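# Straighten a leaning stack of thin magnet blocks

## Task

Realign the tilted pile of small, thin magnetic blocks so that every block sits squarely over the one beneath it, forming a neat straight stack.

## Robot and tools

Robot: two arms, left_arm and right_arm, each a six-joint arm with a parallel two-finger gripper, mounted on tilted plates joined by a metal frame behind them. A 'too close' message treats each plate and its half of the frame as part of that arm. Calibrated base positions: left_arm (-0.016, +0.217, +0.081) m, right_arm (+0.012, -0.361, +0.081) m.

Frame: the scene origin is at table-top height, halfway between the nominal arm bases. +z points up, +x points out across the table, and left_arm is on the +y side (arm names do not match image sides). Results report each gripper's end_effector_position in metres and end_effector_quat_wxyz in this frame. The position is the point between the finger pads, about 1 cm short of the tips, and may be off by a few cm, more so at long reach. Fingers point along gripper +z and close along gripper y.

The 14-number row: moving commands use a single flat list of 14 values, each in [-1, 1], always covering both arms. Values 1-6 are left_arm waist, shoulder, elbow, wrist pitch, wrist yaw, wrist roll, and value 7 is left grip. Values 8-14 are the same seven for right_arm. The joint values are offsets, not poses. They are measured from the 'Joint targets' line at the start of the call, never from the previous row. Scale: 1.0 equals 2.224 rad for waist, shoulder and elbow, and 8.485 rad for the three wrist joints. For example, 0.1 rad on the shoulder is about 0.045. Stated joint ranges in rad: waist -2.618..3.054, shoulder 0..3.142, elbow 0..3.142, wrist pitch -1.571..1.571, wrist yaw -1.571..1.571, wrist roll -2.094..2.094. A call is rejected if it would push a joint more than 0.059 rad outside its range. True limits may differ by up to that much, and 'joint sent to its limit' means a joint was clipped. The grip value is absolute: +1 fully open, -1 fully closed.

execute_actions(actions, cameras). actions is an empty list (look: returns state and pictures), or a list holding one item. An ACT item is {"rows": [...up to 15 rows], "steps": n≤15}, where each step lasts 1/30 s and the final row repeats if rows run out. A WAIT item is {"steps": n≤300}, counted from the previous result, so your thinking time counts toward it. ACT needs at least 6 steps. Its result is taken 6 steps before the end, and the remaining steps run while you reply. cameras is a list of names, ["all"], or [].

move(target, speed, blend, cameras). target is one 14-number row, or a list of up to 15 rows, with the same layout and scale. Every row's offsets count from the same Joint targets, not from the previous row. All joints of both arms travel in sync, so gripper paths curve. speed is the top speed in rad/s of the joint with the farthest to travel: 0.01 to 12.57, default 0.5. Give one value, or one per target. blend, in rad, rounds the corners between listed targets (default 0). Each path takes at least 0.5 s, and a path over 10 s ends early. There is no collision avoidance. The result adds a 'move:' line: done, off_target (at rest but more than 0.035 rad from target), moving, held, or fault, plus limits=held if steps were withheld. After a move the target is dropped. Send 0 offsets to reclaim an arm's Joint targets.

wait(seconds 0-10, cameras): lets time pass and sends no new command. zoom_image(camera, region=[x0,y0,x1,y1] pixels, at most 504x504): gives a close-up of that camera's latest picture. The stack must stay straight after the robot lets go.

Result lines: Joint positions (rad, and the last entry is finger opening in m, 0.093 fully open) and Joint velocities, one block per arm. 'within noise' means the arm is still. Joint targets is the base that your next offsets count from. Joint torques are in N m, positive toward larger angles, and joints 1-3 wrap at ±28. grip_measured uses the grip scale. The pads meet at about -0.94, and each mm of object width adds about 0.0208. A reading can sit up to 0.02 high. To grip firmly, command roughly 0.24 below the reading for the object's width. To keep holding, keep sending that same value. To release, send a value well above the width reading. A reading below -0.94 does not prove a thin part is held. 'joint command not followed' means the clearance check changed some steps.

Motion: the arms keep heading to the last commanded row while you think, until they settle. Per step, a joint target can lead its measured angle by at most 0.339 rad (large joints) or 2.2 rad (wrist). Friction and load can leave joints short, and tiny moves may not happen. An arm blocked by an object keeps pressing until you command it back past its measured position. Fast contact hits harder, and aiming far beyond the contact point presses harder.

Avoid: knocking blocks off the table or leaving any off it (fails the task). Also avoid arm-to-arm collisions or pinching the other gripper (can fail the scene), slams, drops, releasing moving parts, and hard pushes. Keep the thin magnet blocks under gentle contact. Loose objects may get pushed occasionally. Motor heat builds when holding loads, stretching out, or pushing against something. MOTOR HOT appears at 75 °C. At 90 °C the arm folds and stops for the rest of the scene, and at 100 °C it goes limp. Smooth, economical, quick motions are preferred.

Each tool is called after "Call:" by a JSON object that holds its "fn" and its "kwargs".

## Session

Call:
{"fn": "execute_actions", "kwargs": {"actions": [], "cameras": ["all"]}}

Scene clock: 0.00 s of 6600.00 s.
left_arm: end_effector_position=(+0.3407, +0.1213, +0.2860) grip_measured=+1.000 end_effector_quat_wxyz=(+0.488, -0.523, +0.698, +0.000) | right_arm: end_effector_position=(+0.3019, -0.4567, +0.1134) grip_measured=+1.000 end_effector_quat_wxyz=(+0.258, +0.097, +0.937, -0.213)
Joint positions: left_arm=[-0.747 1.666 1.328 -0.969 -1.123 -1.845 0.093] | right_arm=[0.008 1.304 0.513 -0.178 0.58 0.01 0.093]
Joint velocities: within noise
Joint torques (N m): no reading
Motor temperatures (°C): left_arm=[30 44 40 39 30 28 31] | right_arm=[28 38 36 32 29 30 30]
Heat: left arm: 44 °C; right arm: 38 °C.
Joint targets: left_arm=[-0.748 1.654 1.341 -0.966 -1.128 -1.844] | right_arm=[0.008 1.300 0.521 -0.186 0.581 0.011]
camera_calibration:
cam_left_wrist: T_world_to_cam=[[0.715755, -0.438924, 0.543177, -0.349326], [-0.231064, -0.882836, -0.408914, 0.344868], [0.659018, 0.167173, -0.733313, 0.0485365], [0, 0, 0, 1]] pos_world=[0.297732, 0.14302, 0.36636]
cam_right_wrist: T_world_to_cam=[[-0.301098, -0.888657, 0.345873, -0.35512], [-0.952642, 0.264122, -0.150706, 0.464456], [0.0425733, -0.37487, -0.926099, 0.0000589915], [0, 0, 0, 1]] pos_world=[0.335532, -0.438231, 0.192877]

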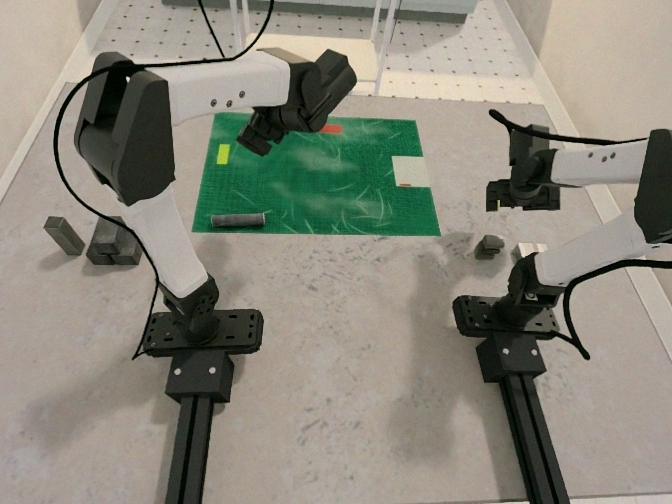

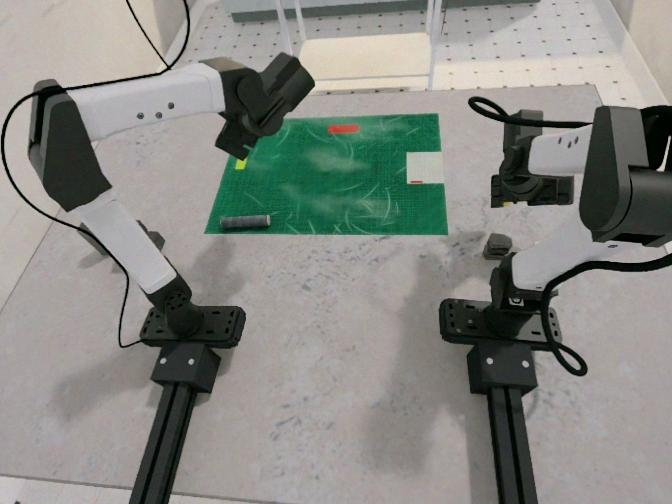

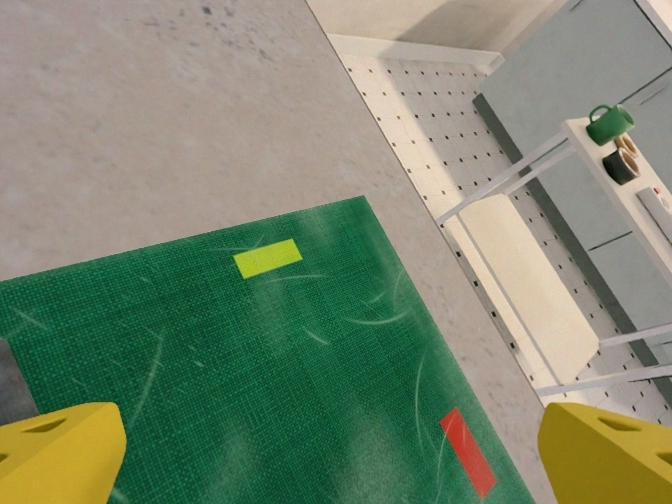

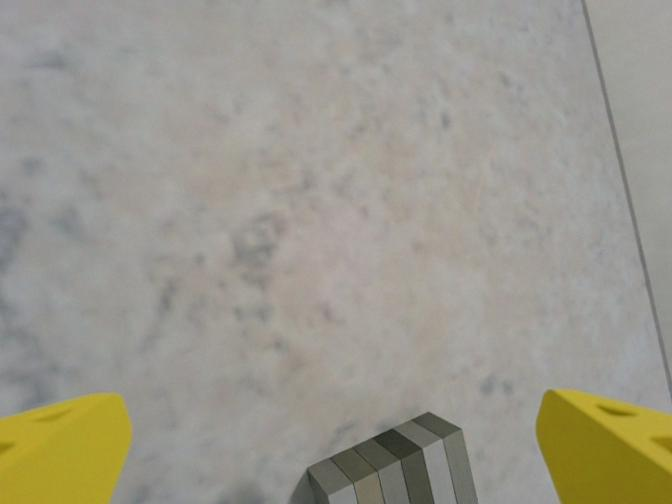

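Call:
{"fn": "zoom_image", "kwargs": {"camera": "cam_head_left", "region": [460, 220, 560, 280]}}

Call:
{"fn": "zoom_image", "kwargs": {"camera": "cam_head_right", "region": [460, 220, 560, 280]}}

Call:
{"fn": "zoom_image", "kwargs": {"camera": "cam_head_left", "region": [30, 200, 160, 280]}}

Scaled by 5.040 from the camera's 672x504 image, which has a finer 960x720 frame.

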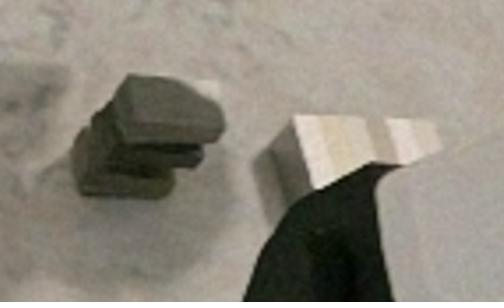

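Scaled by 5.040 from the camera's 672x504 image, which has a finer 960x720 frame.

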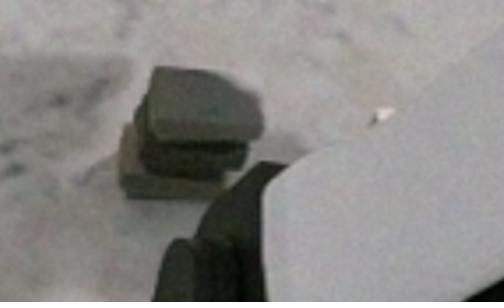

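Scaled by 3.877 from the camera's 672x504 image, which has a finer 960x720 frame.

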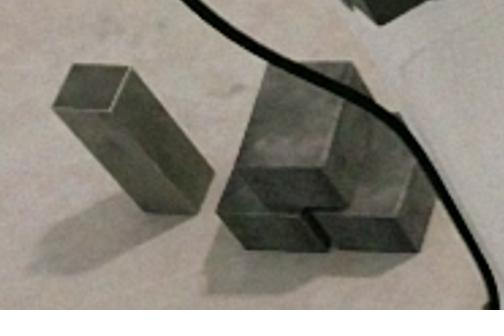

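Call:
{"fn": "move", "kwargs": {"target": [-0.27293,-0.19245,-0.47797,0.18845,0.11291,0.21732,1,0.02923,-0.04317,0.14703,-0.10819,-0.05298,-0.00719,1], "speed": 0.8}}

Call:
{"fn": "zoom_image", "kwargs": {"camera": "cam_right_wrist", "region": [220, 120, 440, 340]}}

Call:
{"fn": "zoom_image", "kwargs": {"camera": "cam_left_wrist", "region": [280, 190, 400, 290]}}

Scene clock: 4.53 s of 6600.00 s.
left_arm: end_effector_position=(+0.0905, -0.1018, +0.2289) grip_measured=+1.000 end_effector_quat_wxyz=(+0.494, +0.433, +0.663, -0.358) | right_arm: end_effector_position=(+0.2183, -0.3819, +0.1502) grip_measured=+1.000 end_effector_quat_wxyz=(+0.028, -0.049, +0.998, -0.006)
Joint positions: left_arm=[-1.349 1.245 0.284 0.597 -0.181 -0.016 0.093] | right_arm=[0.064 1.219 0.819 -1.074 0.144 -0.043 0.093]
Joint torques (N m): left_arm=[-0.9 -4.37 6.09 2.04 0.15 0.15] | right_arm=[1.29 -3.88 7.61 0.24 0 -0.1]
Heat: left arm: 44 °C; right arm: 39 °C.
Joint targets: left_arm=[-1.355 1.226 0.278 0.634 -0.170 0.000] | right_arm=[0.073 1.204 0.847 -1.104 0.131 -0.051]
Kept back: nothing.
move: done
camera_calibration:
cam_left_wrist: T_world_to_cam=[[-0.930371, -0.357005, 0.0834117, 0.0253726], [-0.282168, 0.552016, -0.78464, 0.303517], [0.234076, -0.753542, -0.614315, 0.126378], [0, 0, 0, 1]] pos_world=[0.0796666, -0.0632571, 0.313671]
cam_right_wrist: T_world_to_cam=[[0.0862793, -0.996126, 0.0170239, -0.402829], [-0.925118, -0.0737638, 0.372446, 0.156857], [-0.369747, -0.0478835, -0.927898, 0.280888], [0, 0, 0, 1]] pos_world=[0.283725, -0.376248, 0.209072]

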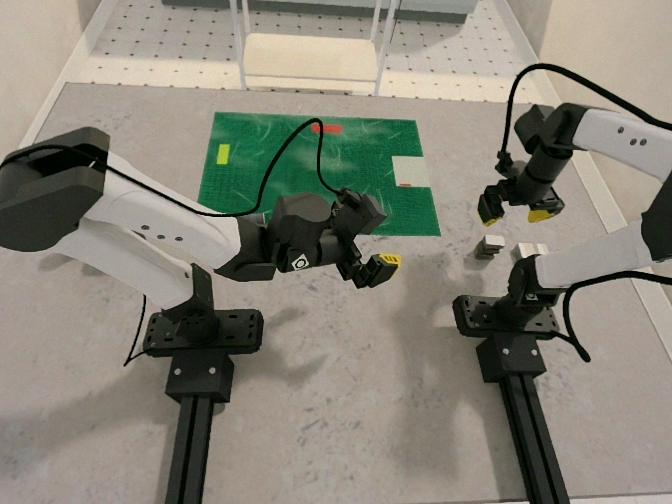

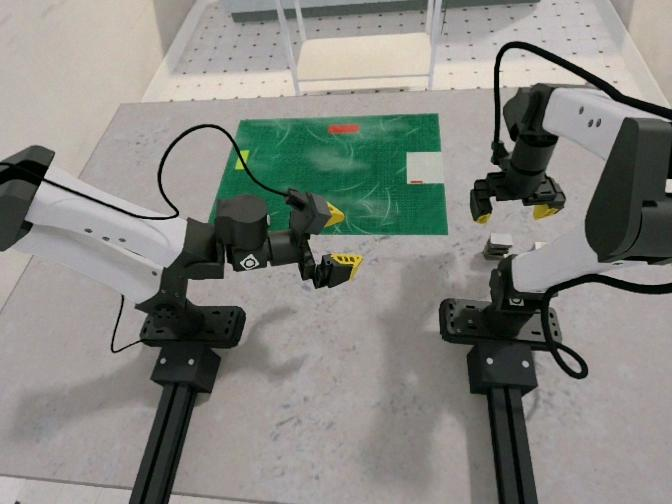

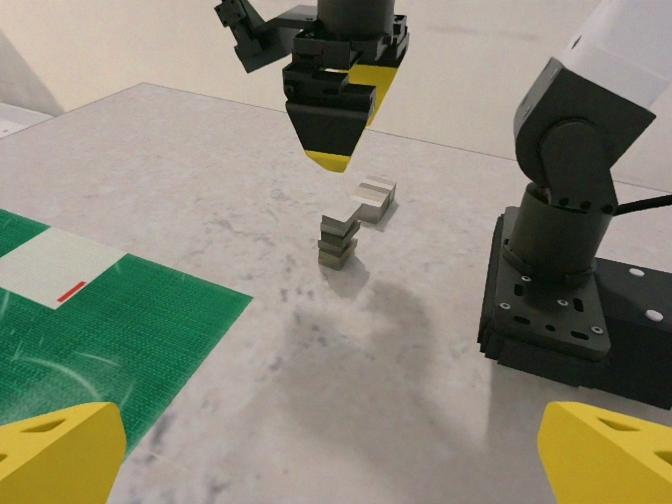

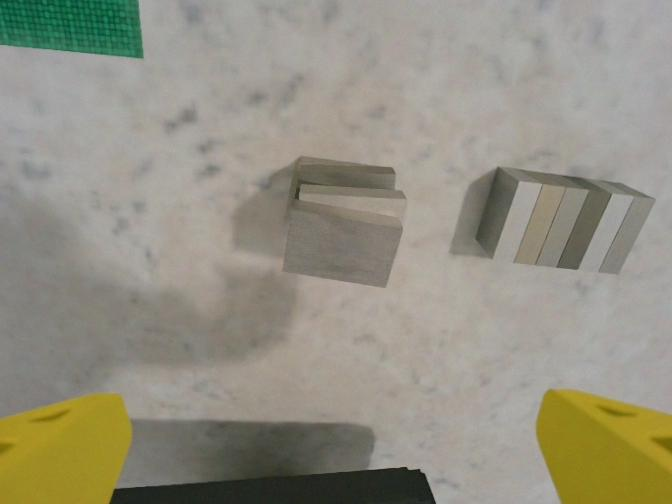

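Scaled by 2.291 from the camera's 672x504 image, which has a finer 960x720 frame.

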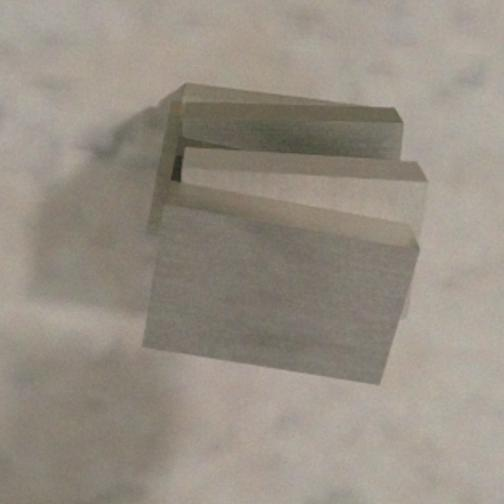

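Scaled by 4.200 from the camera's 672x504 image, which has a finer 960x720 frame.

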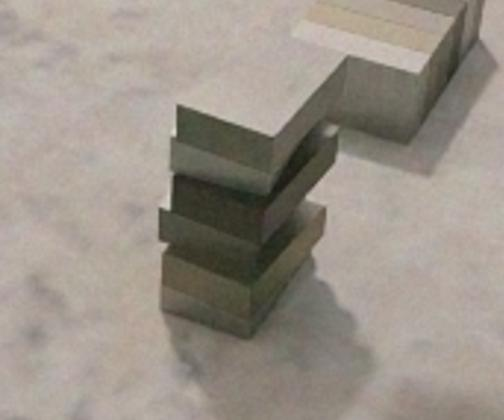

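Call:
{"fn": "zoom_image", "kwargs": {"camera": "cam_right_wrist", "region": [460, 150, 672, 290]}}

Call:
{"fn": "zoom_image", "kwargs": {"camera": "cam_right_wrist", "region": [270, 140, 420, 290]}}

Scaled by 2.377 from the camera's 672x504 image, which has a finer 960x720 frame.

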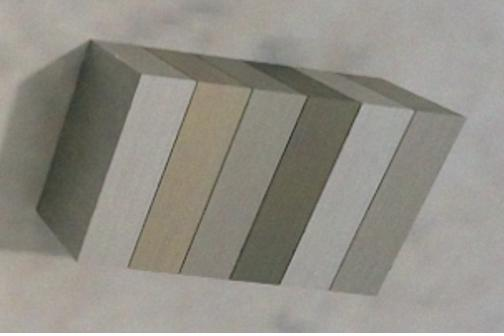

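Scaled by 3.360 from the camera's 672x504 image, which has a finer 960x720 frame.

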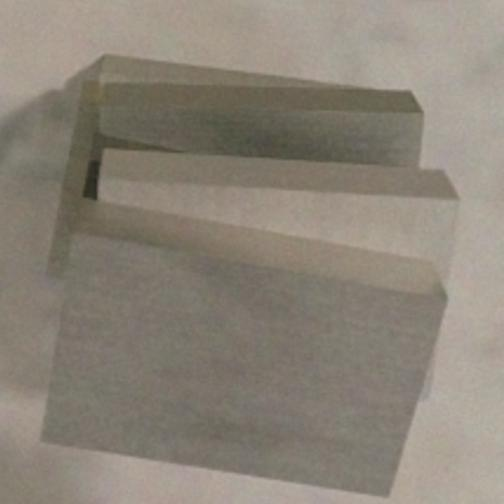

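Call:
{"fn": "move", "kwargs": {"target": [[0,0,0,0,0,0,1,-0.02788,0.03147,-0.04901,0.02216,-0.00071,0.19458,1],[0,0,0,0,0,0,1,-0.05427,0.11929,-0.1406,0.06906,-0.00106,0.19022,1]], "speed": [1.0,0.4]}}

Call:
{"fn": "zoom_image", "kwargs": {"camera": "cam_left_wrist", "region": [250, 180, 410, 290]}}

Call:
{"fn": "zoom_image", "kwargs": {"camera": "cam_right_wrist", "region": [180, 204, 500, 504]}}

Scene clock: 11.57 s of 6600.00 s.
left_arm: end_effector_position=(+0.0904, -0.1019, +0.2291) grip_measured=+1.000 end_effector_quat_wxyz=(+0.494, +0.433, +0.663, -0.358) | right_arm: end_effector_position=(+0.2280, -0.3876, +0.0457) grip_measured=+1.000 end_effector_quat_wxyz=(+0.027, +0.724, +0.689, +0.024)
Joint positions: left_arm=[-1.349 1.245 0.284 0.598 -0.18 -0.016 0.093] | right_arm=[-0.039 1.459 0.545 -0.528 0.129 1.57 0.093]
Joint torques (N m): left_arm=[-0.99 -4.33 6.08 2.07 0.16 0.11] | right_arm=[-0.32 -2.55 3.29 0.67 0.12 -0.07]
Motor temperatures (°C): left_arm=[30 44 42 44 30 29 31] | right_arm=[28 39 37 32 29 30 30]
Heat: left arm: 44 °C; right arm: 39 °C.
Joint targets: left_arm=[-1.355 1.226 0.278 0.633 -0.170 -0.001] | right_arm=[-0.048 1.469 0.535 -0.518 0.123 1.563]
Kept back: nothing.
move: off_target (left_arm); left_arm: the wrist pitch is farthest, 0.036 rad from its target
camera_calibration:
cam_left_wrist: T_world_to_cam=[[-0.930723, -0.35619, 0.0829704, 0.0254539], [-0.281176, 0.551826, -0.785129, 0.303683], [0.23387, -0.754067, -0.613749, 0.126193], [0, 0, 0, 1]] pos_world=[0.0795662, -0.0633555, 0.31377]
cam_right_wrist: T_world_to_cam=[[-0.99569, 0.0599556, -0.0707516, 0.252553], [0.0247549, 0.907059, 0.420274, 0.365708], [0.0893737, 0.416712, -0.904635, 0.261513], [0, 0, 0, 1]] pos_world=[0.21904, -0.455836, 0.100745]

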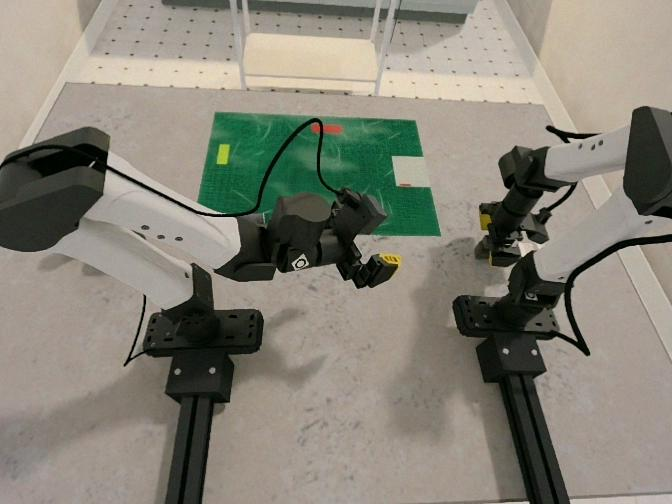

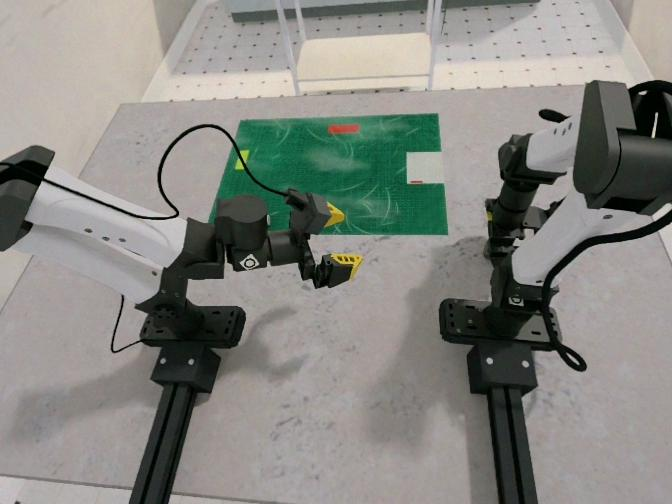

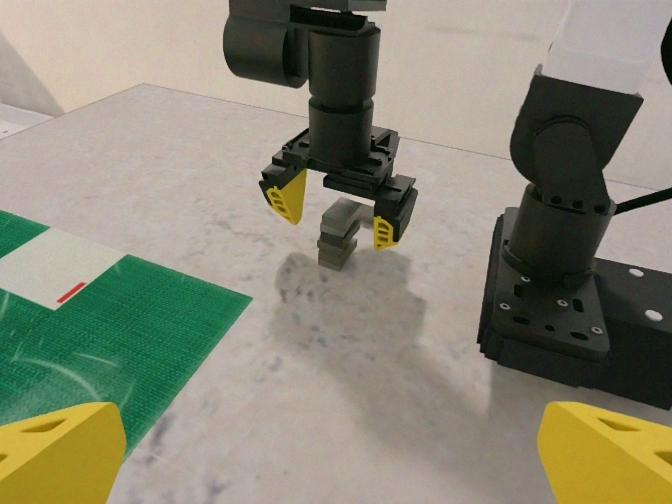

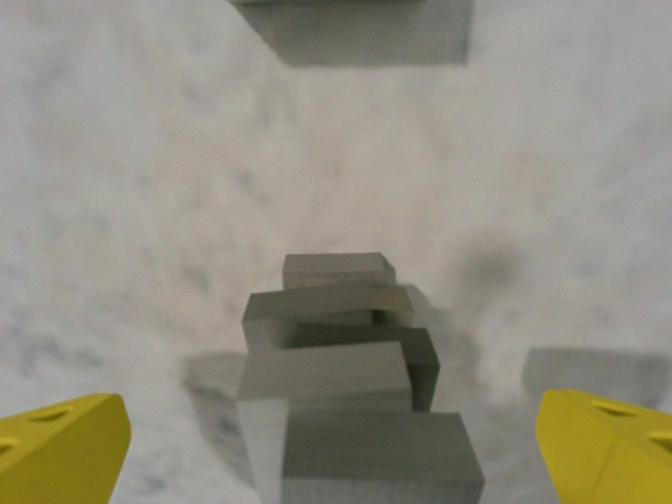

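Scaled by 3.150 from the camera's 672x504 image, which has a finer 960x720 frame.

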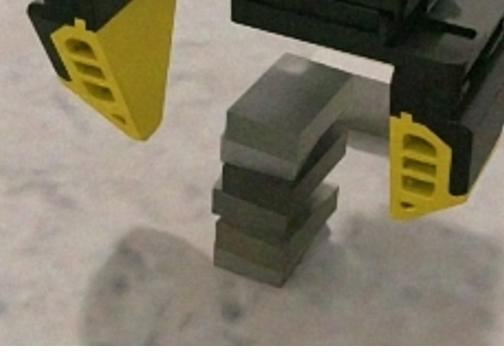

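Scaled by 1.575 from the camera's 672x504 image, which has a finer 960x720 frame.

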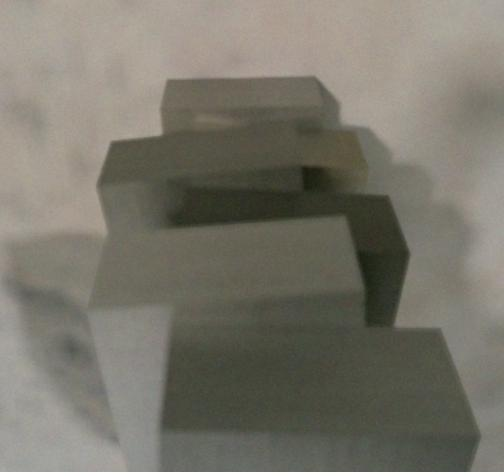

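Call:
{"fn": "move", "kwargs": {"target": [0,0,0,0,0,0,1,-0.00495,0.02968,-0.01574,0.01167,-0.00047,-0.00141,1], "speed": 0.2, "cameras": ["cam_left_wrist","cam_right_wrist"]}}

Call:
{"fn": "zoom_image", "kwargs": {"camera": "cam_left_wrist", "region": [250, 180, 410, 290]}}

Call:
{"fn": "zoom_image", "kwargs": {"camera": "cam_right_wrist", "region": [180, 204, 500, 504]}}

Scene clock: 13.57 s of 6600.00 s.
left_arm: end_effector_position=(+0.0904, -0.1019, +0.2292) grip_measured=+1.000 end_effector_quat_wxyz=(+0.494, +0.433, +0.663, -0.358) | right_arm: end_effector_position=(+0.2274, -0.3870, +0.0282) grip_measured=+1.000 end_effector_quat_wxyz=(+0.026, +0.723, +0.690, +0.025)
Joint positions: left_arm=[-1.349 1.245 0.284 0.599 -0.18 -0.015 0.093] | right_arm=[-0.049 1.524 0.511 -0.429 0.125 1.558 0.093]
Joint torques (N m): left_arm=[-0.95 -4.3 6.11 2.06 0.16 0.11] | right_arm=[-0.25 -2.78 2.77 0.69 0.1 -0.1]
Heat: left arm: 45 °C; right arm: 39 °C.
Joint targets: left_arm=[-1.355 1.226 0.278 0.634 -0.170 0.000] | right_arm=[-0.059 1.535 0.500 -0.419 0.118 1.551]
Kept back: nothing.
move: done
camera_calibration:
cam_left_wrist: T_world_to_cam=[[-0.930804, -0.356054, 0.0826337, 0.0255662], [-0.280747, 0.551656, -0.785403, 0.303801], [0.234061, -0.754256, -0.613445, 0.126132], [0, 0, 0, 1]] pos_world=[0.0795657, -0.063355, 0.313869]
cam_right_wrist: T_world_to_cam=[[-0.995863, 0.0586249, -0.0694192, 0.250195], [0.0238545, 0.905897, 0.422827, 0.372241], [0.0876748, 0.419422, -0.903548, 0.246887], [0, 0, 0, 1]] pos_world=[0.218635, -0.45543, 0.0830489]
Images, in order (width x height): cam_left_wrist 672x504, cam_right_wrist 672x504.

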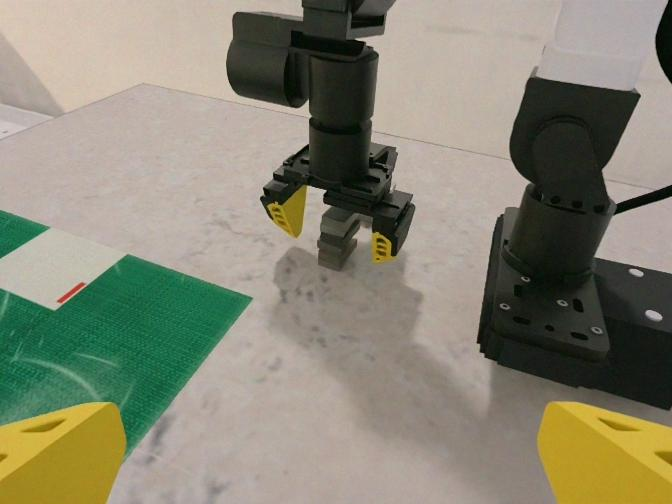

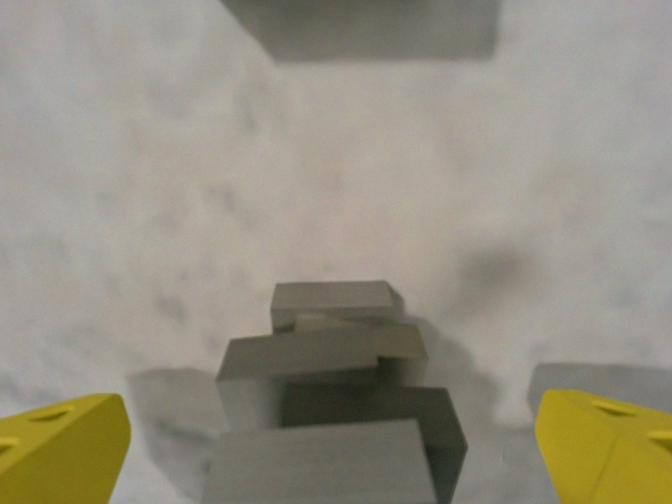

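Scaled by 3.150 from the camera's 672x504 image, which has a finer 960x720 frame.

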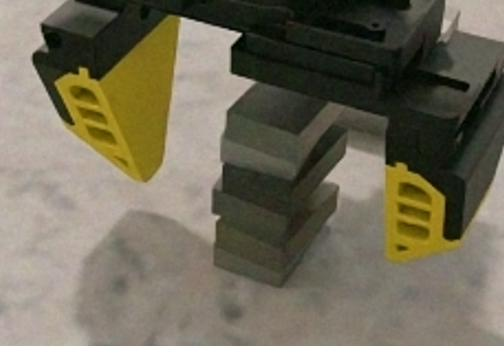

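Scaled by 1.575 from the camera's 672x504 image, which has a finer 960x720 frame.

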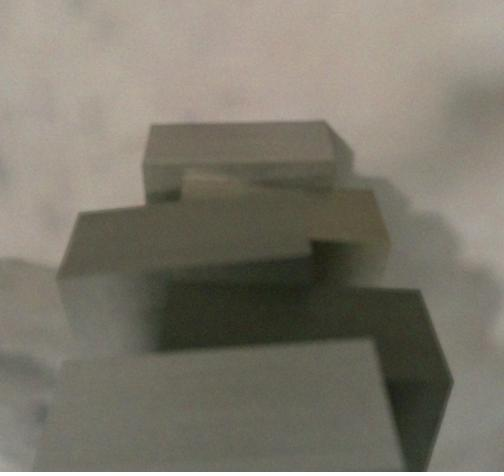

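Call:
{"fn": "execute_actions", "kwargs": {"actions": [{"rows":[[0,0,0,0,0,0,1,0,0,0,0,0,0,0.94],[0,0,0,0,0,0,1,0,0,0,0,0,0,0.88],[0,0,0,0,0,0,1,0,0,0,0,0,0,0.82],[0,0,0,0,0,0,1,0,0,0,0,0,0,0.76],[0,0,0,0,0,0,1,0,0,0,0,0,0,0.70],[0,0,0,0,0,0,1,0,0,0,0,0,0,0.64],[0,0,0,0,0,0,1,0,0,0,0,0,0,0.58],[0,0,0,0,0,0,1,0,0,0,0,0,0,0.52],[0,0,0,0,0,0,1,0,0,0,0,0,0,0.46],[0,0,0,0,0,0,1,0,0,0,0,0,0,0.40],[0,0,0,0,0,0,1,0,0,0,0,0,0,0.34],[0,0,0,0,0,0,1,0,0,0,0,0,0,0.28],[0,0,0,0,0,0,1,0,0,0,0,0,0,0.22],[0,0,0,0,0,0,1,0,0,0,0,0,0,0.17],[0,0,0,0,0,0,1,0,0,0,0,0,0,0.13]]}]}}

Call:
{"fn": "execute_actions", "kwargs": {"actions": [{"rows":[[0,0,0,0,0,0,1,0,0,0,0,0,0,0.115],[0,0,0,0,0,0,1,0,0,0,0,0,0,0.10],[0,0,0,0,0,0,1,0,0,0,0,0,0,0.085],[0,0,0,0,0,0,1,0,0,0,0,0,0,0.07],[0,0,0,0,0,0,1,0,0,0,0,0,0,0.055],[0,0,0,0,0,0,1,0,0,0,0,0,0,0.04],[0,0,0,0,0,0,1,0,0,0,0,0,0,0.03],[0,0,0,0,0,0,1,0,0,0,0,0,0,0.02],[0,0,0,0,0,0,1,0,0,0,0,0,0,0.01],[0,0,0,0,0,0,1,0,0,0,0,0,0,0.0],[0,0,0,0,0,0,1,0,0,0,0,0,0,-0.01],[0,0,0,0,0,0,1,0,0,0,0,0,0,-0.02],[0,0,0,0,0,0,1,0,0,0,0,0,0,-0.03],[0,0,0,0,0,0,1,0,0,0,0,0,0,-0.04],[0,0,0,0,0,0,1,0,0,0,0,0,0,-0.05]]}]}}

Call:
{"fn": "execute_actions", "kwargs": {"actions": [{"rows":[[0,0,0,0,0,0,1,0,0,0,0,0,0,-0.06],[0,0,0,0,0,0,1,0,0,0,0,0,0,-0.07],[0,0,0,0,0,0,1,0,0,0,0,0,0,-0.08],[0,0,0,0,0,0,1,0,0,0,0,0,0,-0.09],[0,0,0,0,0,0,1,0,0,0,0,0,0,-0.10],[0,0,0,0,0,0,1,0,0,0,0,0,0,-0.11],[0,0,0,0,0,0,1,0,0,0,0,0,0,-0.12],[0,0,0,0,0,0,1,0,0,0,0,0,0,-0.13],[0,0,0,0,0,0,1,0,0,0,0,0,0,-0.14],[0,0,0,0,0,0,1,0,0,0,0,0,0,-0.15],[0,0,0,0,0,0,1,0,0,0,0,0,0,-0.16],[0,0,0,0,0,0,1,0,0,0,0,0,0,-0.17],[0,0,0,0,0,0,1,0,0,0,0,0,0,-0.18],[0,0,0,0,0,0,1,0,0,0,0,0,0,-0.19],[0,0,0,0,0,0,1,0,0,0,0,0,0,-0.20]]}], "cameras": ["cam_right_wrist"]}}

Call:
{"fn": "execute_actions", "kwargs": {"actions": [{"rows":[[0,0,0,0,0,0,1,0,0,0,0,0,0,-0.21],[0,0,0,0,0,0,1,0,0,0,0,0,0,-0.22],[0,0,0,0,0,0,1,0,0,0,0,0,0,-0.23],[0,0,0,0,0,0,1,0,0,0,0,0,0,-0.24],[0,0,0,0,0,0,1,0,0,0,0,0,0,-0.25],[0,0,0,0,0,0,1,0,0,0,0,0,0,-0.26],[0,0,0,0,0,0,1,0,0,0,0,0,0,-0.27],[0,0,0,0,0,0,1,0,0,0,0,0,0,-0.28],[0,0,0,0,0,0,1,0,0,0,0,0,0,-0.29],[0,0,0,0,0,0,1,0,0,0,0,0,0,-0.30],[0,0,0,0,0,0,1,0,0,0,0,0,0,-0.31],[0,0,0,0,0,0,1,0,0,0,0,0,0,-0.32],[0,0,0,0,0,0,1,0,0,0,0,0,0,-0.33],[0,0,0,0,0,0,1,0,0,0,0,0,0,-0.34],[0,0,0,0,0,0,1,0,0,0,0,0,0,-0.35]]}]}}

Call:
{"fn": "execute_actions", "kwargs": {"actions": [{"rows":[[0,0,0,0,0,0,1,0,0,0,0,0,0,-0.36],[0,0,0,0,0,0,1,0,0,0,0,0,0,-0.37],[0,0,0,0,0,0,1,0,0,0,0,0,0,-0.38],[0,0,0,0,0,0,1,0,0,0,0,0,0,-0.39],[0,0,0,0,0,0,1,0,0,0,0,0,0,-0.40],[0,0,0,0,0,0,1,0,0,0,0,0,0,-0.41],[0,0,0,0,0,0,1,0,0,0,0,0,0,-0.42],[0,0,0,0,0,0,1,0,0,0,0,0,0,-0.43],[0,0,0,0,0,0,1,0,0,0,0,0,0,-0.44],[0,0,0,0,0,0,1,0,0,0,0,0,0,-0.45],[0,0,0,0,0,0,1,0,0,0,0,0,0,-0.46],[0,0,0,0,0,0,1,0,0,0,0,0,0,-0.47],[0,0,0,0,0,0,1,0,0,0,0,0,0,-0.48],[0,0,0,0,0,0,1,0,0,0,0,0,0,-0.49],[0,0,0,0,0,0,1,0,0,0,0,0,0,-0.50]]}]}}

Call:
{"fn": "execute_actions", "kwargs": {"actions": [{"rows":[[0,0,0,0,0,0,1,0,0,0,0,0,0,-0.51],[0,0,0,0,0,0,1,0,0,0,0,0,0,-0.52],[0,0,0,0,0,0,1,0,0,0,0,0,0,-0.53],[0,0,0,0,0,0,1,0,0,0,0,0,0,-0.54],[0,0,0,0,0,0,1,0,0,0,0,0,0,-0.55],[0,0,0,0,0,0,1,0,0,0,0,0,0,-0.56],[0,0,0,0,0,0,1,0,0,0,0,0,0,-0.57],[0,0,0,0,0,0,1,0,0,0,0,0,0,-0.58],[0,0,0,0,0,0,1,0,0,0,0,0,0,-0.59],[0,0,0,0,0,0,1,0,0,0,0,0,0,-0.60],[0,0,0,0,0,0,1,0,0,0,0,0,0,-0.61],[0,0,0,0,0,0,1,0,0,0,0,0,0,-0.62],[0,0,0,0,0,0,1,0,0,0,0,0,0,-0.63],[0,0,0,0,0,0,1,0,0,0,0,0,0,-0.64],[0,0,0,0,0,0,1,0,0,0,0,0,0,-0.65]]}]}}

Call:
{"fn": "wait", "kwargs": {"seconds": 0.5, "cameras": ["cam_left_wrist","cam_right_wrist"]}}

Call:
{"fn": "zoom_image", "kwargs": {"camera": "cam_left_wrist", "region": [280, 180, 400, 290]}}

Call:
{"fn": "zoom_image", "kwargs": {"camera": "cam_right_wrist", "region": [180, 244, 500, 504]}}

Scene clock: 15.83 s of 6600.00 s.
left_arm: end_effector_position=(+0.0904, -0.1019, +0.2292) grip_measured=+1.000 end_effector_quat_wxyz=(+0.494, +0.433, +0.663, -0.358) | right_arm: end_effector_position=(+0.2277, -0.3870, +0.0282) grip_measured=+0.495 end_effector_quat_wxyz=(+0.026, +0.723, +0.690, +0.025)
Joint positions: left_arm=[-1.349 1.245 0.284 0.599 -0.18 -0.015 0.093] | right_arm=[-0.049 1.524 0.511 -0.428 0.125 1.557 0.069]
Joint velocities: left_arm=[within noise] | right_arm=[0.007 0.002 0.012 -0.037 -0.007 0.066 -0.074]
Joint torques (N m): left_arm=[-0.92 -4.31 6.11 2.06 0.15 0.12] | right_arm=[-0.29 -2.7 2.93 0.71 0.08 -0.09]
Heat: left arm: 45 °C; right arm: 39 °C.
Joint targets: left_arm=[-1.355 1.226 0.278 0.633 -0.170 0.000] | right_arm=[-0.059 1.535 0.500 -0.418 0.119 1.551]
Steps of this call (1-59: nothing new was sent; 60-68: this action's first 9). Readings (joint positions of left_arm | right_arm):
60: [-1.349 1.245 0.284 0.599 -0.180 -0.015] | [-0.049 1.524 0.511 -0.429 0.125 1.558]
61: [-1.349 1.245 0.284 0.599 -0.180 -0.015] | [-0.049 1.524 0.511 -0.429 0.125 1.558]
63: [-1.349 1.245 0.284 0.599 -0.180 -0.015] | [-0.049 1.524 0.511 -0.429 0.125 1.558]
67: [-1.349 1.245 0.284 0.599 -0.180 -0.015] | [-0.049 1.524 0.511 -0.428 0.125 1.557]
68: the state above

Scene clock: 16.33 s of 6600.00 s.
left_arm: end_effector_position=(+0.0904, -0.1019, +0.2292) grip_measured=+1.000 end_effector_quat_wxyz=(+0.494, +0.433, +0.663, -0.358) | right_arm: end_effector_position=(+0.2277, -0.3870, +0.0282) grip_measured=+0.018 end_effector_quat_wxyz=(+0.026, +0.723, +0.690, +0.025)
Joint positions: left_arm=[-1.349 1.245 0.284 0.599 -0.18 -0.015 0.093] | right_arm=[-0.049 1.524 0.511 -0.428 0.125 1.557 0.046]
Joint velocities: left_arm=[within noise] | right_arm=[0.002 -0.002 0.012 -0.051 0.007 -0.022 -0.013]
Joint torques (N m): left_arm=[-0.92 -4.34 6.12 2.05 0.16 0.12] | right_arm=[-0.24 -2.7 2.93 0.69 0.14 -0.08]
Heat: left arm: 46 °C; right arm: 39 °C.
Joint targets: left_arm=[-1.355 1.226 0.278 0.633 -0.170 0.000] | right_arm=[-0.059 1.535 0.500 -0.419 0.119 1.551]
Steps of this call (1-6: your previous action's last 6; 7-15: this action's first 9). Readings (joint positions of left_arm | right_arm):
7: [-1.349 1.245 0.284 0.599 -0.180 -0.015] | [-0.049 1.524 0.511 -0.428 0.125 1.557]
8: [-1.349 1.245 0.284 0.599 -0.180 -0.015] | [-0.049 1.524 0.511 -0.428 0.125 1.557]
10: [-1.349 1.245 0.284 0.599 -0.180 -0.015] | [-0.049 1.524 0.511 -0.428 0.125 1.557]
14: [-1.349 1.245 0.284 0.599 -0.180 -0.015] | [-0.049 1.524 0.511 -0.428 0.125 1.557]
15: the state above

Scene clock: 16.83 s of 6600.00 s.
left_arm: end_effector_position=(+0.0904, -0.1019, +0.2292) grip_measured=+1.000 end_effector_quat_wxyz=(+0.494, +0.433, +0.663, -0.358) | right_arm: end_effector_position=(+0.2277, -0.3870, +0.0282) grip_measured=-0.132 end_effector_quat_wxyz=(+0.026, +0.723, +0.690, +0.025)
Joint positions: left_arm=[-1.349 1.245 0.284 0.599 -0.18 -0.015 0.093] | right_arm=[-0.049 1.524 0.511 -0.428 0.125 1.557 0.039]
Joint velocities: left_arm=[within noise] | right_arm=[-0.002 -0.002 0.002 -0.051 0.007 0.037 -0.012]
Joint torques (N m): left_arm=[-0.9 -4.31 6.06 2.05 0.14 0.13] | right_arm=[-0.36 -2.89 2.89 0.69 0.1 -0.06]
Heat: left arm: 46 °C; right arm: 39 °C.
Joint targets: left_arm=[-1.355 1.226 0.278 0.633 -0.170 0.000] | right_arm=[-0.059 1.535 0.500 -0.419 0.119 1.551]
Steps of this call (1-6: your previous action's last 6; 7-15: this action's first 9). Readings (joint positions of left_arm | right_arm):
7: [-1.349 1.245 0.284 0.599 -0.180 -0.015] | [-0.049 1.524 0.511 -0.428 0.125 1.557]
8: [-1.349 1.245 0.284 0.599 -0.180 -0.015] | [-0.049 1.524 0.511 -0.428 0.125 1.557]
10: [-1.349 1.245 0.284 0.599 -0.180 -0.015] | [-0.049 1.524 0.511 -0.428 0.125 1.557]
14: [-1.349 1.245 0.284 0.599 -0.180 -0.015] | [-0.049 1.524 0.511 -0.428 0.125 1.557]
15: the state above
camera_calibration:
cam_right_wrist: T_world_to_cam=[[-0.9958, 0.0583625, -0.0705401, 0.250364], [0.0231494, 0.905948, 0.422756, 0.372379], [0.0885788, 0.419348, -0.903494, 0.246723], [0, 0, 0, 1]] pos_world=[0.218837, -0.45543, 0.0831479]
Images, in order (width x height): cam_right_wrist 672x504.

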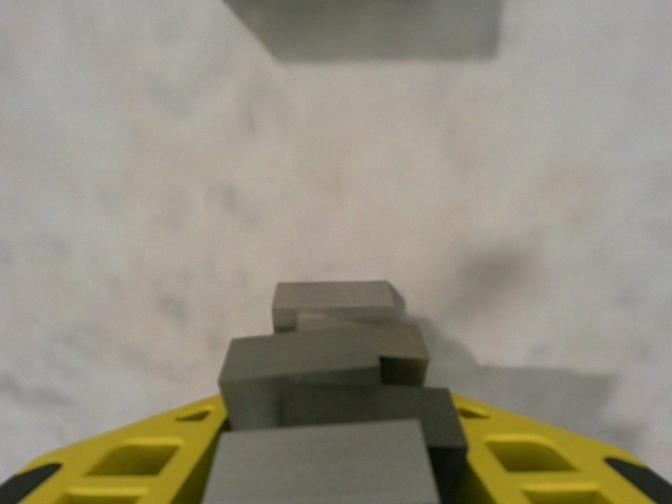

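Scene clock: 17.33 s of 6600.00 s.
left_arm: end_effector_position=(+0.0904, -0.1019, +0.2292) grip_measured=+1.000 end_effector_quat_wxyz=(+0.494, +0.433, +0.663, -0.358) | right_arm: end_effector_position=(+0.2265, -0.3869, +0.0280) grip_measured=-0.282 end_effector_quat_wxyz=(+0.025, +0.723, +0.690, +0.024)
Joint positions: left_arm=[-1.349 1.245 0.284 0.599 -0.18 -0.015 0.093] | right_arm=[-0.049 1.524 0.509 -0.431 0.125 1.557 0.032]
Joint velocities: left_arm=[within noise] | right_arm=[0.002 -0.002 -0.002 0.037 -0.022 0.007 -0.01]
Joint torques (N m): left_arm=[-0.88 -4.29 6.16 2.05 0.15 0.13] | right_arm=[-0.21 -2.74 2.99 0.73 0.12 -0.06]
Heat: left arm: 46 °C; right arm: 39 °C.
Joint targets: left_arm=[-1.355 1.226 0.278 0.633 -0.170 0.000] | right_arm=[-0.059 1.535 0.500 -0.419 0.119 1.551]
Steps of this call (1-6: your previous action's last 6; 7-15: this action's first 9). Readings (joint positions of left_arm | right_arm):
7: [-1.349 1.245 0.284 0.599 -0.180 -0.015] | [-0.049 1.524 0.511 -0.428 0.125 1.557]
8: [-1.349 1.245 0.284 0.599 -0.180 -0.015] | [-0.049 1.524 0.511 -0.428 0.125 1.557]
10: [-1.349 1.245 0.284 0.599 -0.180 -0.015] | [-0.049 1.524 0.511 -0.429 0.125 1.557]
14: [-1.349 1.245 0.284 0.599 -0.180 -0.015] | [-0.049 1.524 0.509 -0.430 0.125 1.557]
15: the state above

Scene clock: 17.83 s of 6600.00 s.
left_arm: end_effector_position=(+0.0904, -0.1019, +0.2292) grip_measured=+1.000 end_effector_quat_wxyz=(+0.494, +0.433, +0.663, -0.358) | right_arm: end_effector_position=(+0.2251, -0.3868, +0.0279) grip_measured=-0.425 end_effector_quat_wxyz=(+0.023, +0.723, +0.690, +0.022)
Joint positions: left_arm=[-1.349 1.245 0.284 0.599 -0.18 -0.015 0.093] | right_arm=[-0.049 1.524 0.509 -0.437 0.125 1.557 0.025]
Joint velocities: left_arm=[within noise] | right_arm=[-0.007 -0.007 -0.007 -0.022 -0.022 0.022 -0.013]
Joint torques (N m): left_arm=[-0.87 -4.41 6.09 2.05 0.17 0.11] | right_arm=[-0.25 -2.65 3.06 0.76 0.11 -0.09]
Heat: left arm: 46 °C; right arm: 39 °C.
Joint targets: left_arm=[-1.355 1.226 0.278 0.633 -0.170 0.000] | right_arm=[-0.059 1.535 0.500 -0.419 0.119 1.551]
Steps of this call (1-6: your previous action's last 6; 7-15: this action's first 9). Readings (joint positions of left_arm | right_arm):
7: [-1.349 1.245 0.284 0.599 -0.180 -0.015] | [-0.049 1.524 0.509 -0.436 0.125 1.557]
8: [-1.349 1.245 0.284 0.599 -0.180 -0.015] | [-0.049 1.524 0.509 -0.437 0.125 1.557]
10: [-1.349 1.245 0.284 0.599 -0.180 -0.015] | [-0.049 1.524 0.509 -0.437 0.125 1.557]
14: [-1.349 1.245 0.284 0.599 -0.180 -0.015] | [-0.049 1.524 0.509 -0.437 0.125 1.557]
15: the state above

Scene clock: 18.33 s of 6600.00 s.
left_arm: end_effector_position=(+0.0904, -0.1019, +0.2292) grip_measured=+1.000 end_effector_quat_wxyz=(+0.494, +0.433, +0.663, -0.358) | right_arm: end_effector_position=(+0.2251, -0.3868, +0.0279) grip_measured=-0.488 end_effector_quat_wxyz=(+0.023, +0.723, +0.690, +0.022)
Joint positions: left_arm=[-1.349 1.245 0.284 0.599 -0.18 -0.015 0.093] | right_arm=[-0.049 1.524 0.509 -0.437 0.125 1.557 0.022]
Joint velocities: left_arm=[within noise] | right_arm=[0.007 0.002 -0.017 0.11 0.022 0.022 -0.004]
Joint torques (N m): left_arm=[-0.92 -4.3 6.09 2.04 0.16 0.15] | right_arm=[-0.51 -2.69 2.96 0.74 0.12 -0.07]
Heat: left arm: 46 °C; right arm: 39 °C.
Joint targets: left_arm=[-1.355 1.226 0.278 0.633 -0.170 0.000] | right_arm=[-0.059 1.535 0.500 -0.419 0.119 1.551]
Steps of this call (1-6: your previous action's last 6; 7-15: this action's first 9). Readings (joint positions of left_arm | right_arm):
7: [-1.349 1.245 0.284 0.599 -0.180 -0.015] | [-0.049 1.524 0.509 -0.437 0.125 1.557]
8: [-1.349 1.245 0.284 0.599 -0.180 -0.015] | [-0.049 1.524 0.509 -0.437 0.125 1.557]
10: [-1.349 1.245 0.284 0.599 -0.180 -0.015] | [-0.049 1.524 0.509 -0.437 0.125 1.557]
14: [-1.349 1.245 0.284 0.599 -0.180 -0.015] | [-0.049 1.524 0.509 -0.437 0.125 1.557]
15: the state above

Scene clock: 19.03 s of 6600.00 s.
left_arm: end_effector_position=(+0.0904, -0.1019, +0.2292) grip_measured=+1.000 end_effector_quat_wxyz=(+0.494, +0.433, +0.663, -0.358) | right_arm: end_effector_position=(+0.2251, -0.3868, +0.0279) grip_measured=-0.508 end_effector_quat_wxyz=(+0.023, +0.723, +0.690, +0.022)
Joint positions: left_arm=[-1.349 1.245 0.284 0.599 -0.18 -0.015 0.093] | right_arm=[-0.049 1.524 0.509 -0.437 0.125 1.557 0.021]
Joint torques (N m): left_arm=[-0.95 -4.36 6.2 2.05 0.16 0.13] | right_arm=[-0.24 -2.54 2.89 0.78 0.08 -0.09]
Heat: left arm: 46 °C; right arm: 39 °C.
Joint targets: left_arm=[-1.355 1.226 0.278 0.633 -0.170 0.000] | right_arm=[-0.059 1.535 0.500 -0.419 0.119 1.551]
Steps of this call (1-6: your previous action's last 6; 7-15: toward your last target; 16-21: nothing new was sent). Readings (joint positions of left_arm | right_arm):
1: [-1.349 1.245 0.284 0.599 -0.180 -0.015] | [-0.049 1.524 0.509 -0.437 0.125 1.557]
2: [-1.349 1.245 0.284 0.599 -0.180 -0.015] | [-0.049 1.524 0.509 -0.437 0.125 1.557]
4: [-1.349 1.245 0.284 0.599 -0.180 -0.015] | [-0.049 1.524 0.509 -0.437 0.125 1.557]
8: [-1.349 1.245 0.284 0.599 -0.180 -0.015] | [-0.049 1.524 0.509 -0.437 0.125 1.557]
21: the state above
All arms were judged still, so your last target was given up. Each gripper or tool keeps its last command.
camera_calibration:
cam_left_wrist: T_world_to_cam=[[-0.930804, -0.356054, 0.0826337, 0.0255662], [-0.280747, 0.551656, -0.785403, 0.303801], [0.234061, -0.754256, -0.613445, 0.126132], [0, 0, 0, 1]] pos_world=[0.0795657, -0.063355, 0.313869]
cam_right_wrist: T_world_to_cam=[[-0.996517, 0.0571432, -0.0607325, 0.247198], [0.0261596, 0.905756, 0.422992, 0.371738], [0.0791799, 0.41993, -0.904096, 0.248851], [0, 0, 0, 1]] pos_world=[0.216909, -0.45533, 0.0827561]
Images, in order (width x height): cam_left_wrist 672x504, cam_right_wrist 672x504.

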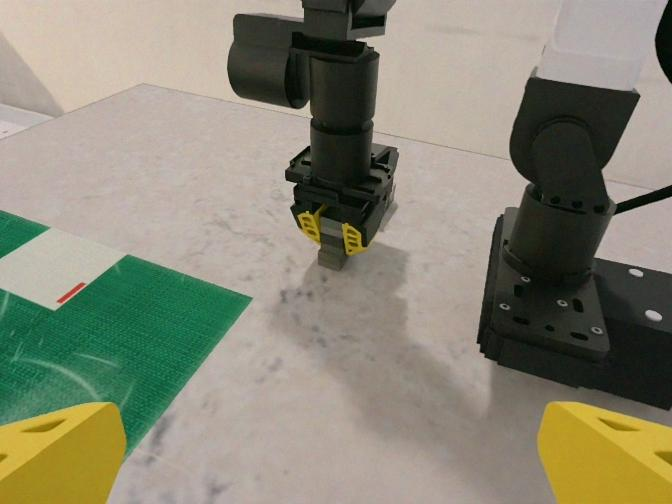

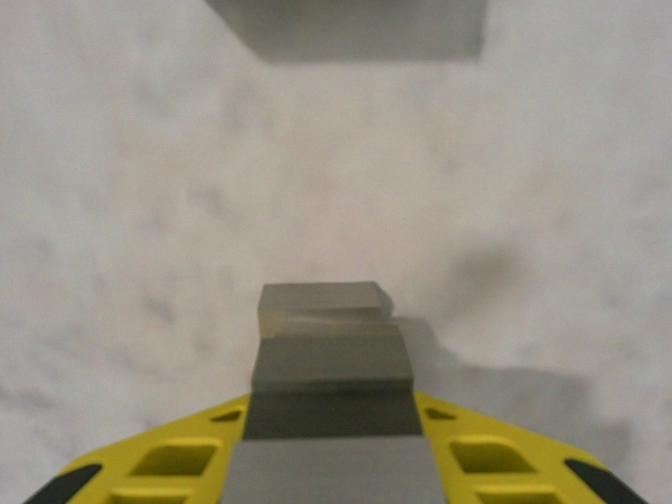

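Scaled by 4.200 from the camera's 672x504 image, which has a finer 960x720 frame.

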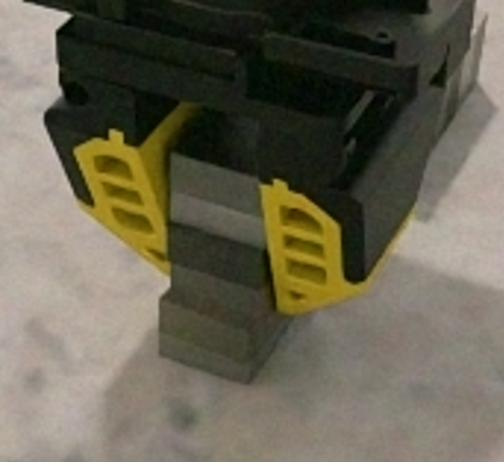

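Scaled by 1.575 from the camera's 672x504 image, which has a finer 960x720 frame.

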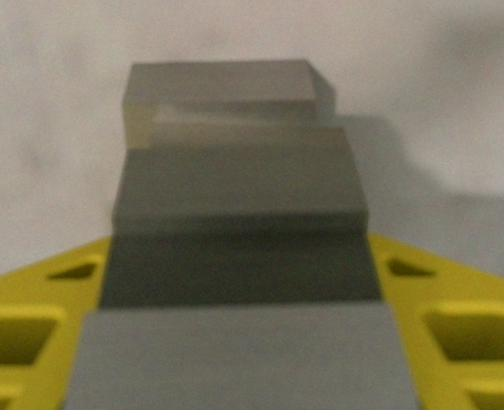

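Call:
{"fn": "zoom_image", "kwargs": {"camera": "cam_right_wrist", "region": [240, 264, 430, 404]}}

Call:
{"fn": "zoom_image", "kwargs": {"camera": "cam_left_wrist", "region": [305, 205, 365, 285]}}

Scaled by 2.653 from the camera's 672x504 image, which has a finer 960x720 frame.

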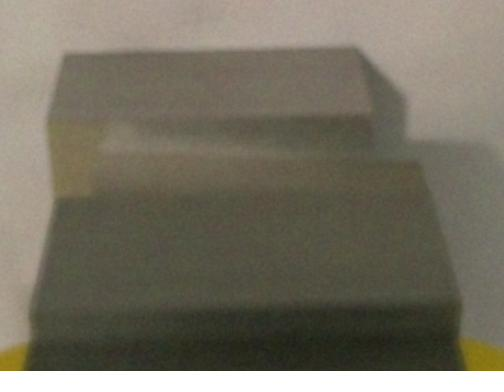

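Scaled by 6.300 from the camera's 672x504 image, which has a finer 960x720 frame.

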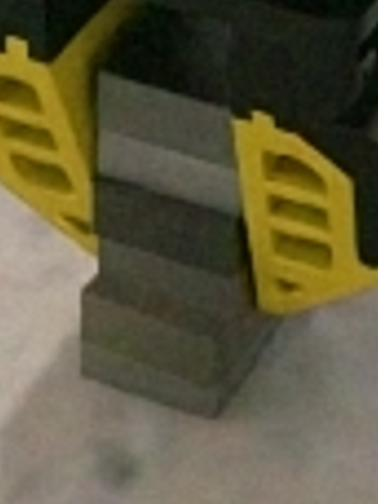

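Call:
{"fn": "execute_actions", "kwargs": {"actions": [{"rows":[[0,0,0,0,0,0,1,0,0,0,0,0,0,-0.58],[0,0,0,0,0,0,1,0,0,0,0,0,0,-0.52],[0,0,0,0,0,0,1,0,0,0,0,0,0,-0.48],[0,0,0,0,0,0,1,0,0,0,0,0,0,-0.45],[0,0,0,0,0,0,1,0,0,0,0,0,0,-0.42],[0,0,0,0,0,0,1,0,0,0,0,0,0,-0.39],[0,0,0,0,0,0,1,0,0,0,0,0,0,-0.36],[0,0,0,0,0,0,1,0,0,0,0,0,0,-0.33],[0,0,0,0,0,0,1,0,0,0,0,0,0,-0.29],[0,0,0,0,0,0,1,0,0,0,0,0,0,-0.24],[0,0,0,0,0,0,1,0,0,0,0,0,0,-0.18],[0,0,0,0,0,0,1,0,0,0,0,0,0,-0.11],[0,0,0,0,0,0,1,0,0,0,0,0,0,-0.03],[0,0,0,0,0,0,1,0,0,0,0,0,0,0.05],[0,0,0,0,0,0,1,0,0,0,0,0,0,0.1]]}]}}

Call:
{"fn": "move", "kwargs": {"target": [0,0,0,0,0,0,1,-0.00099,0.00283,-0.00544,0.0022,0,0,0.1], "speed": 0.05, "cameras": ["cam_left_wrist","cam_right_wrist"]}}

Call:
{"fn": "zoom_image", "kwargs": {"camera": "cam_left_wrist", "region": [280, 180, 400, 290]}}

Call:
{"fn": "zoom_image", "kwargs": {"camera": "cam_right_wrist", "region": [180, 244, 500, 504]}}

Scene clock: 22.83 s of 6600.00 s.
left_arm: end_effector_position=(+0.0904, -0.1019, +0.2292) grip_measured=+1.000 end_effector_quat_wxyz=(+0.494, +0.433, +0.663, -0.358) | right_arm: end_effector_position=(+0.2255, -0.3868, +0.0279) grip_measured=-0.312 end_effector_quat_wxyz=(+0.023, +0.723, +0.690, +0.022)
Joint positions: left_arm=[-1.349 1.245 0.284 0.599 -0.18 -0.015 0.093] | right_arm=[-0.049 1.524 0.509 -0.435 0.124 1.557 0.03]
Joint velocities: left_arm=[within noise] | right_arm=[-0.012 -0.002 0.002 0.022 0.066 0.037 0.047]
Joint torques (N m): left_arm=[-0.99 -4.37 6.13 2.08 0.15 0.11] | right_arm=[-0.36 -2.88 3.03 0.61 0.1 -0.07]
Heat: left arm: 47 °C; right arm: 39 °C.
Joint targets: left_arm=[-1.355 1.226 0.278 0.633 -0.170 0.000] | right_arm=[-0.059 1.535 0.500 -0.418 0.119 1.551]
Steps of this call (1-105: nothing new was sent; 106-114: this action's first 9). Readings (joint positions of left_arm | right_arm):
106: [-1.349 1.245 0.284 0.599 -0.180 -0.015] | [-0.049 1.524 0.509 -0.437 0.125 1.557]
107: [-1.349 1.245 0.284 0.599 -0.180 -0.015] | [-0.049 1.524 0.509 -0.437 0.125 1.557]
109: [-1.349 1.245 0.284 0.599 -0.180 -0.015] | [-0.049 1.524 0.509 -0.437 0.125 1.557]
113: [-1.349 1.245 0.284 0.599 -0.180 -0.015] | [-0.049 1.524 0.509 -0.437 0.124 1.557]
114: the state above

Scene clock: 24.17 s of 6600.00 s.
left_arm: end_effector_position=(+0.0904, -0.1019, +0.2292) grip_measured=+1.000 end_effector_quat_wxyz=(+0.494, +0.433, +0.663, -0.358) | right_arm: end_effector_position=(+0.2258, -0.3869, +0.0251) grip_measured=+0.098 end_effector_quat_wxyz=(+0.026, +0.724, +0.689, +0.025)
Joint positions: left_arm=[-1.349 1.245 0.284 0.599 -0.18 -0.015 0.093] | right_arm=[-0.052 1.53 0.499 -0.411 0.124 1.557 0.05]
Joint torques (N m): left_arm=[-0.98 -4.3 6.16 2.05 0.14 0.11] | right_arm=[-0.28 -2.67 2.82 0.67 0.11 -0.1]
Heat: left arm: 47 °C; right arm: 39 °C.
Joint targets: left_arm=[-1.355 1.226 0.278 0.633 -0.170 0.000] | right_arm=[-0.061 1.541 0.488 -0.400 0.119 1.551]
Kept back: nothing.
move: done
camera_calibration:
cam_left_wrist: T_world_to_cam=[[-0.930804, -0.356054, 0.0826337, 0.0255662], [-0.280747, 0.551656, -0.785403, 0.303801], [0.234061, -0.754256, -0.613445, 0.126132], [0, 0, 0, 1]] pos_world=[0.0795657, -0.063355, 0.313869]
cam_right_wrist: T_world_to_cam=[[-0.995718, 0.06059, -0.0698241, 0.249093], [0.0254545, 0.905774, 0.422996, 0.373135], [0.0888742, 0.419407, -0.903437, 0.244057], [0, 0, 0, 1]] pos_world=[0.216838, -0.455428, 0.0800487]
Images, in order (width x height): cam_left_wrist 672x504, cam_right_wrist 672x504.

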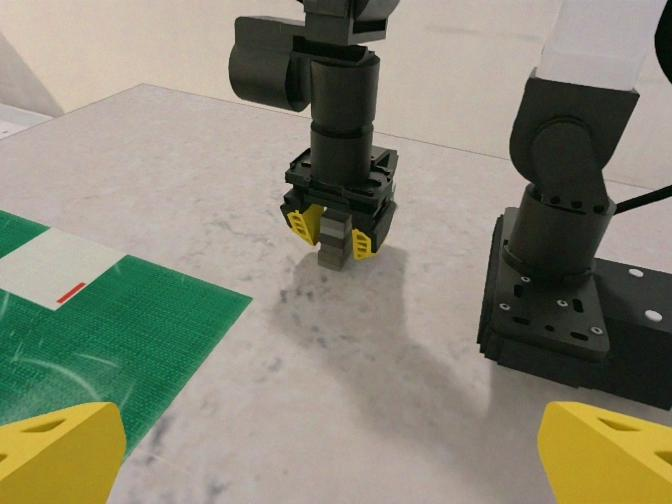

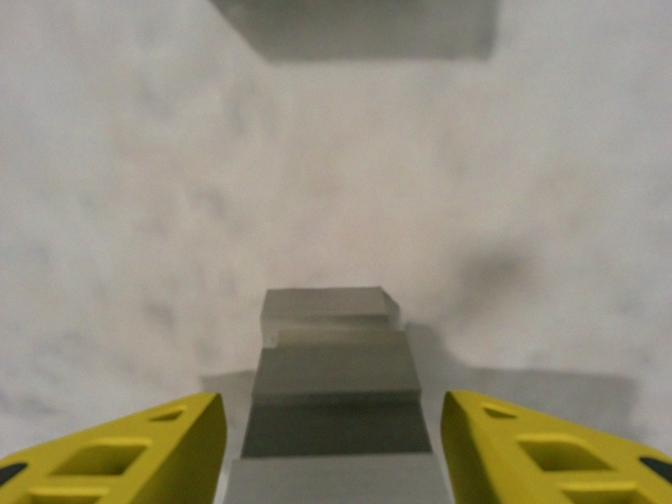

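Scaled by 4.200 from the camera's 672x504 image, which has a finer 960x720 frame.

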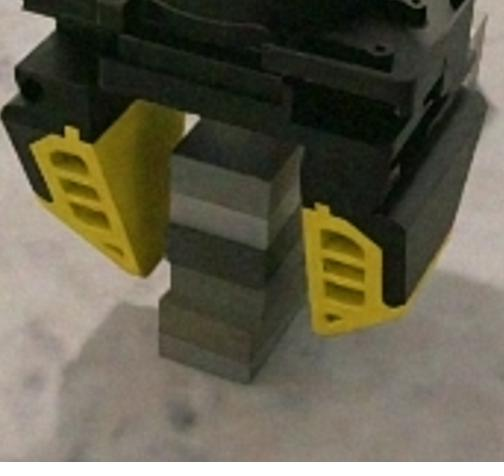

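Scaled by 1.575 from the camera's 672x504 image, which has a finer 960x720 frame.

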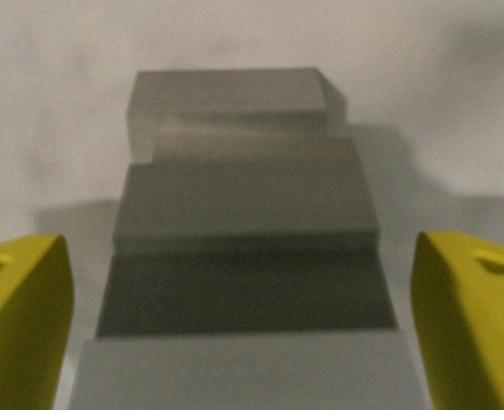

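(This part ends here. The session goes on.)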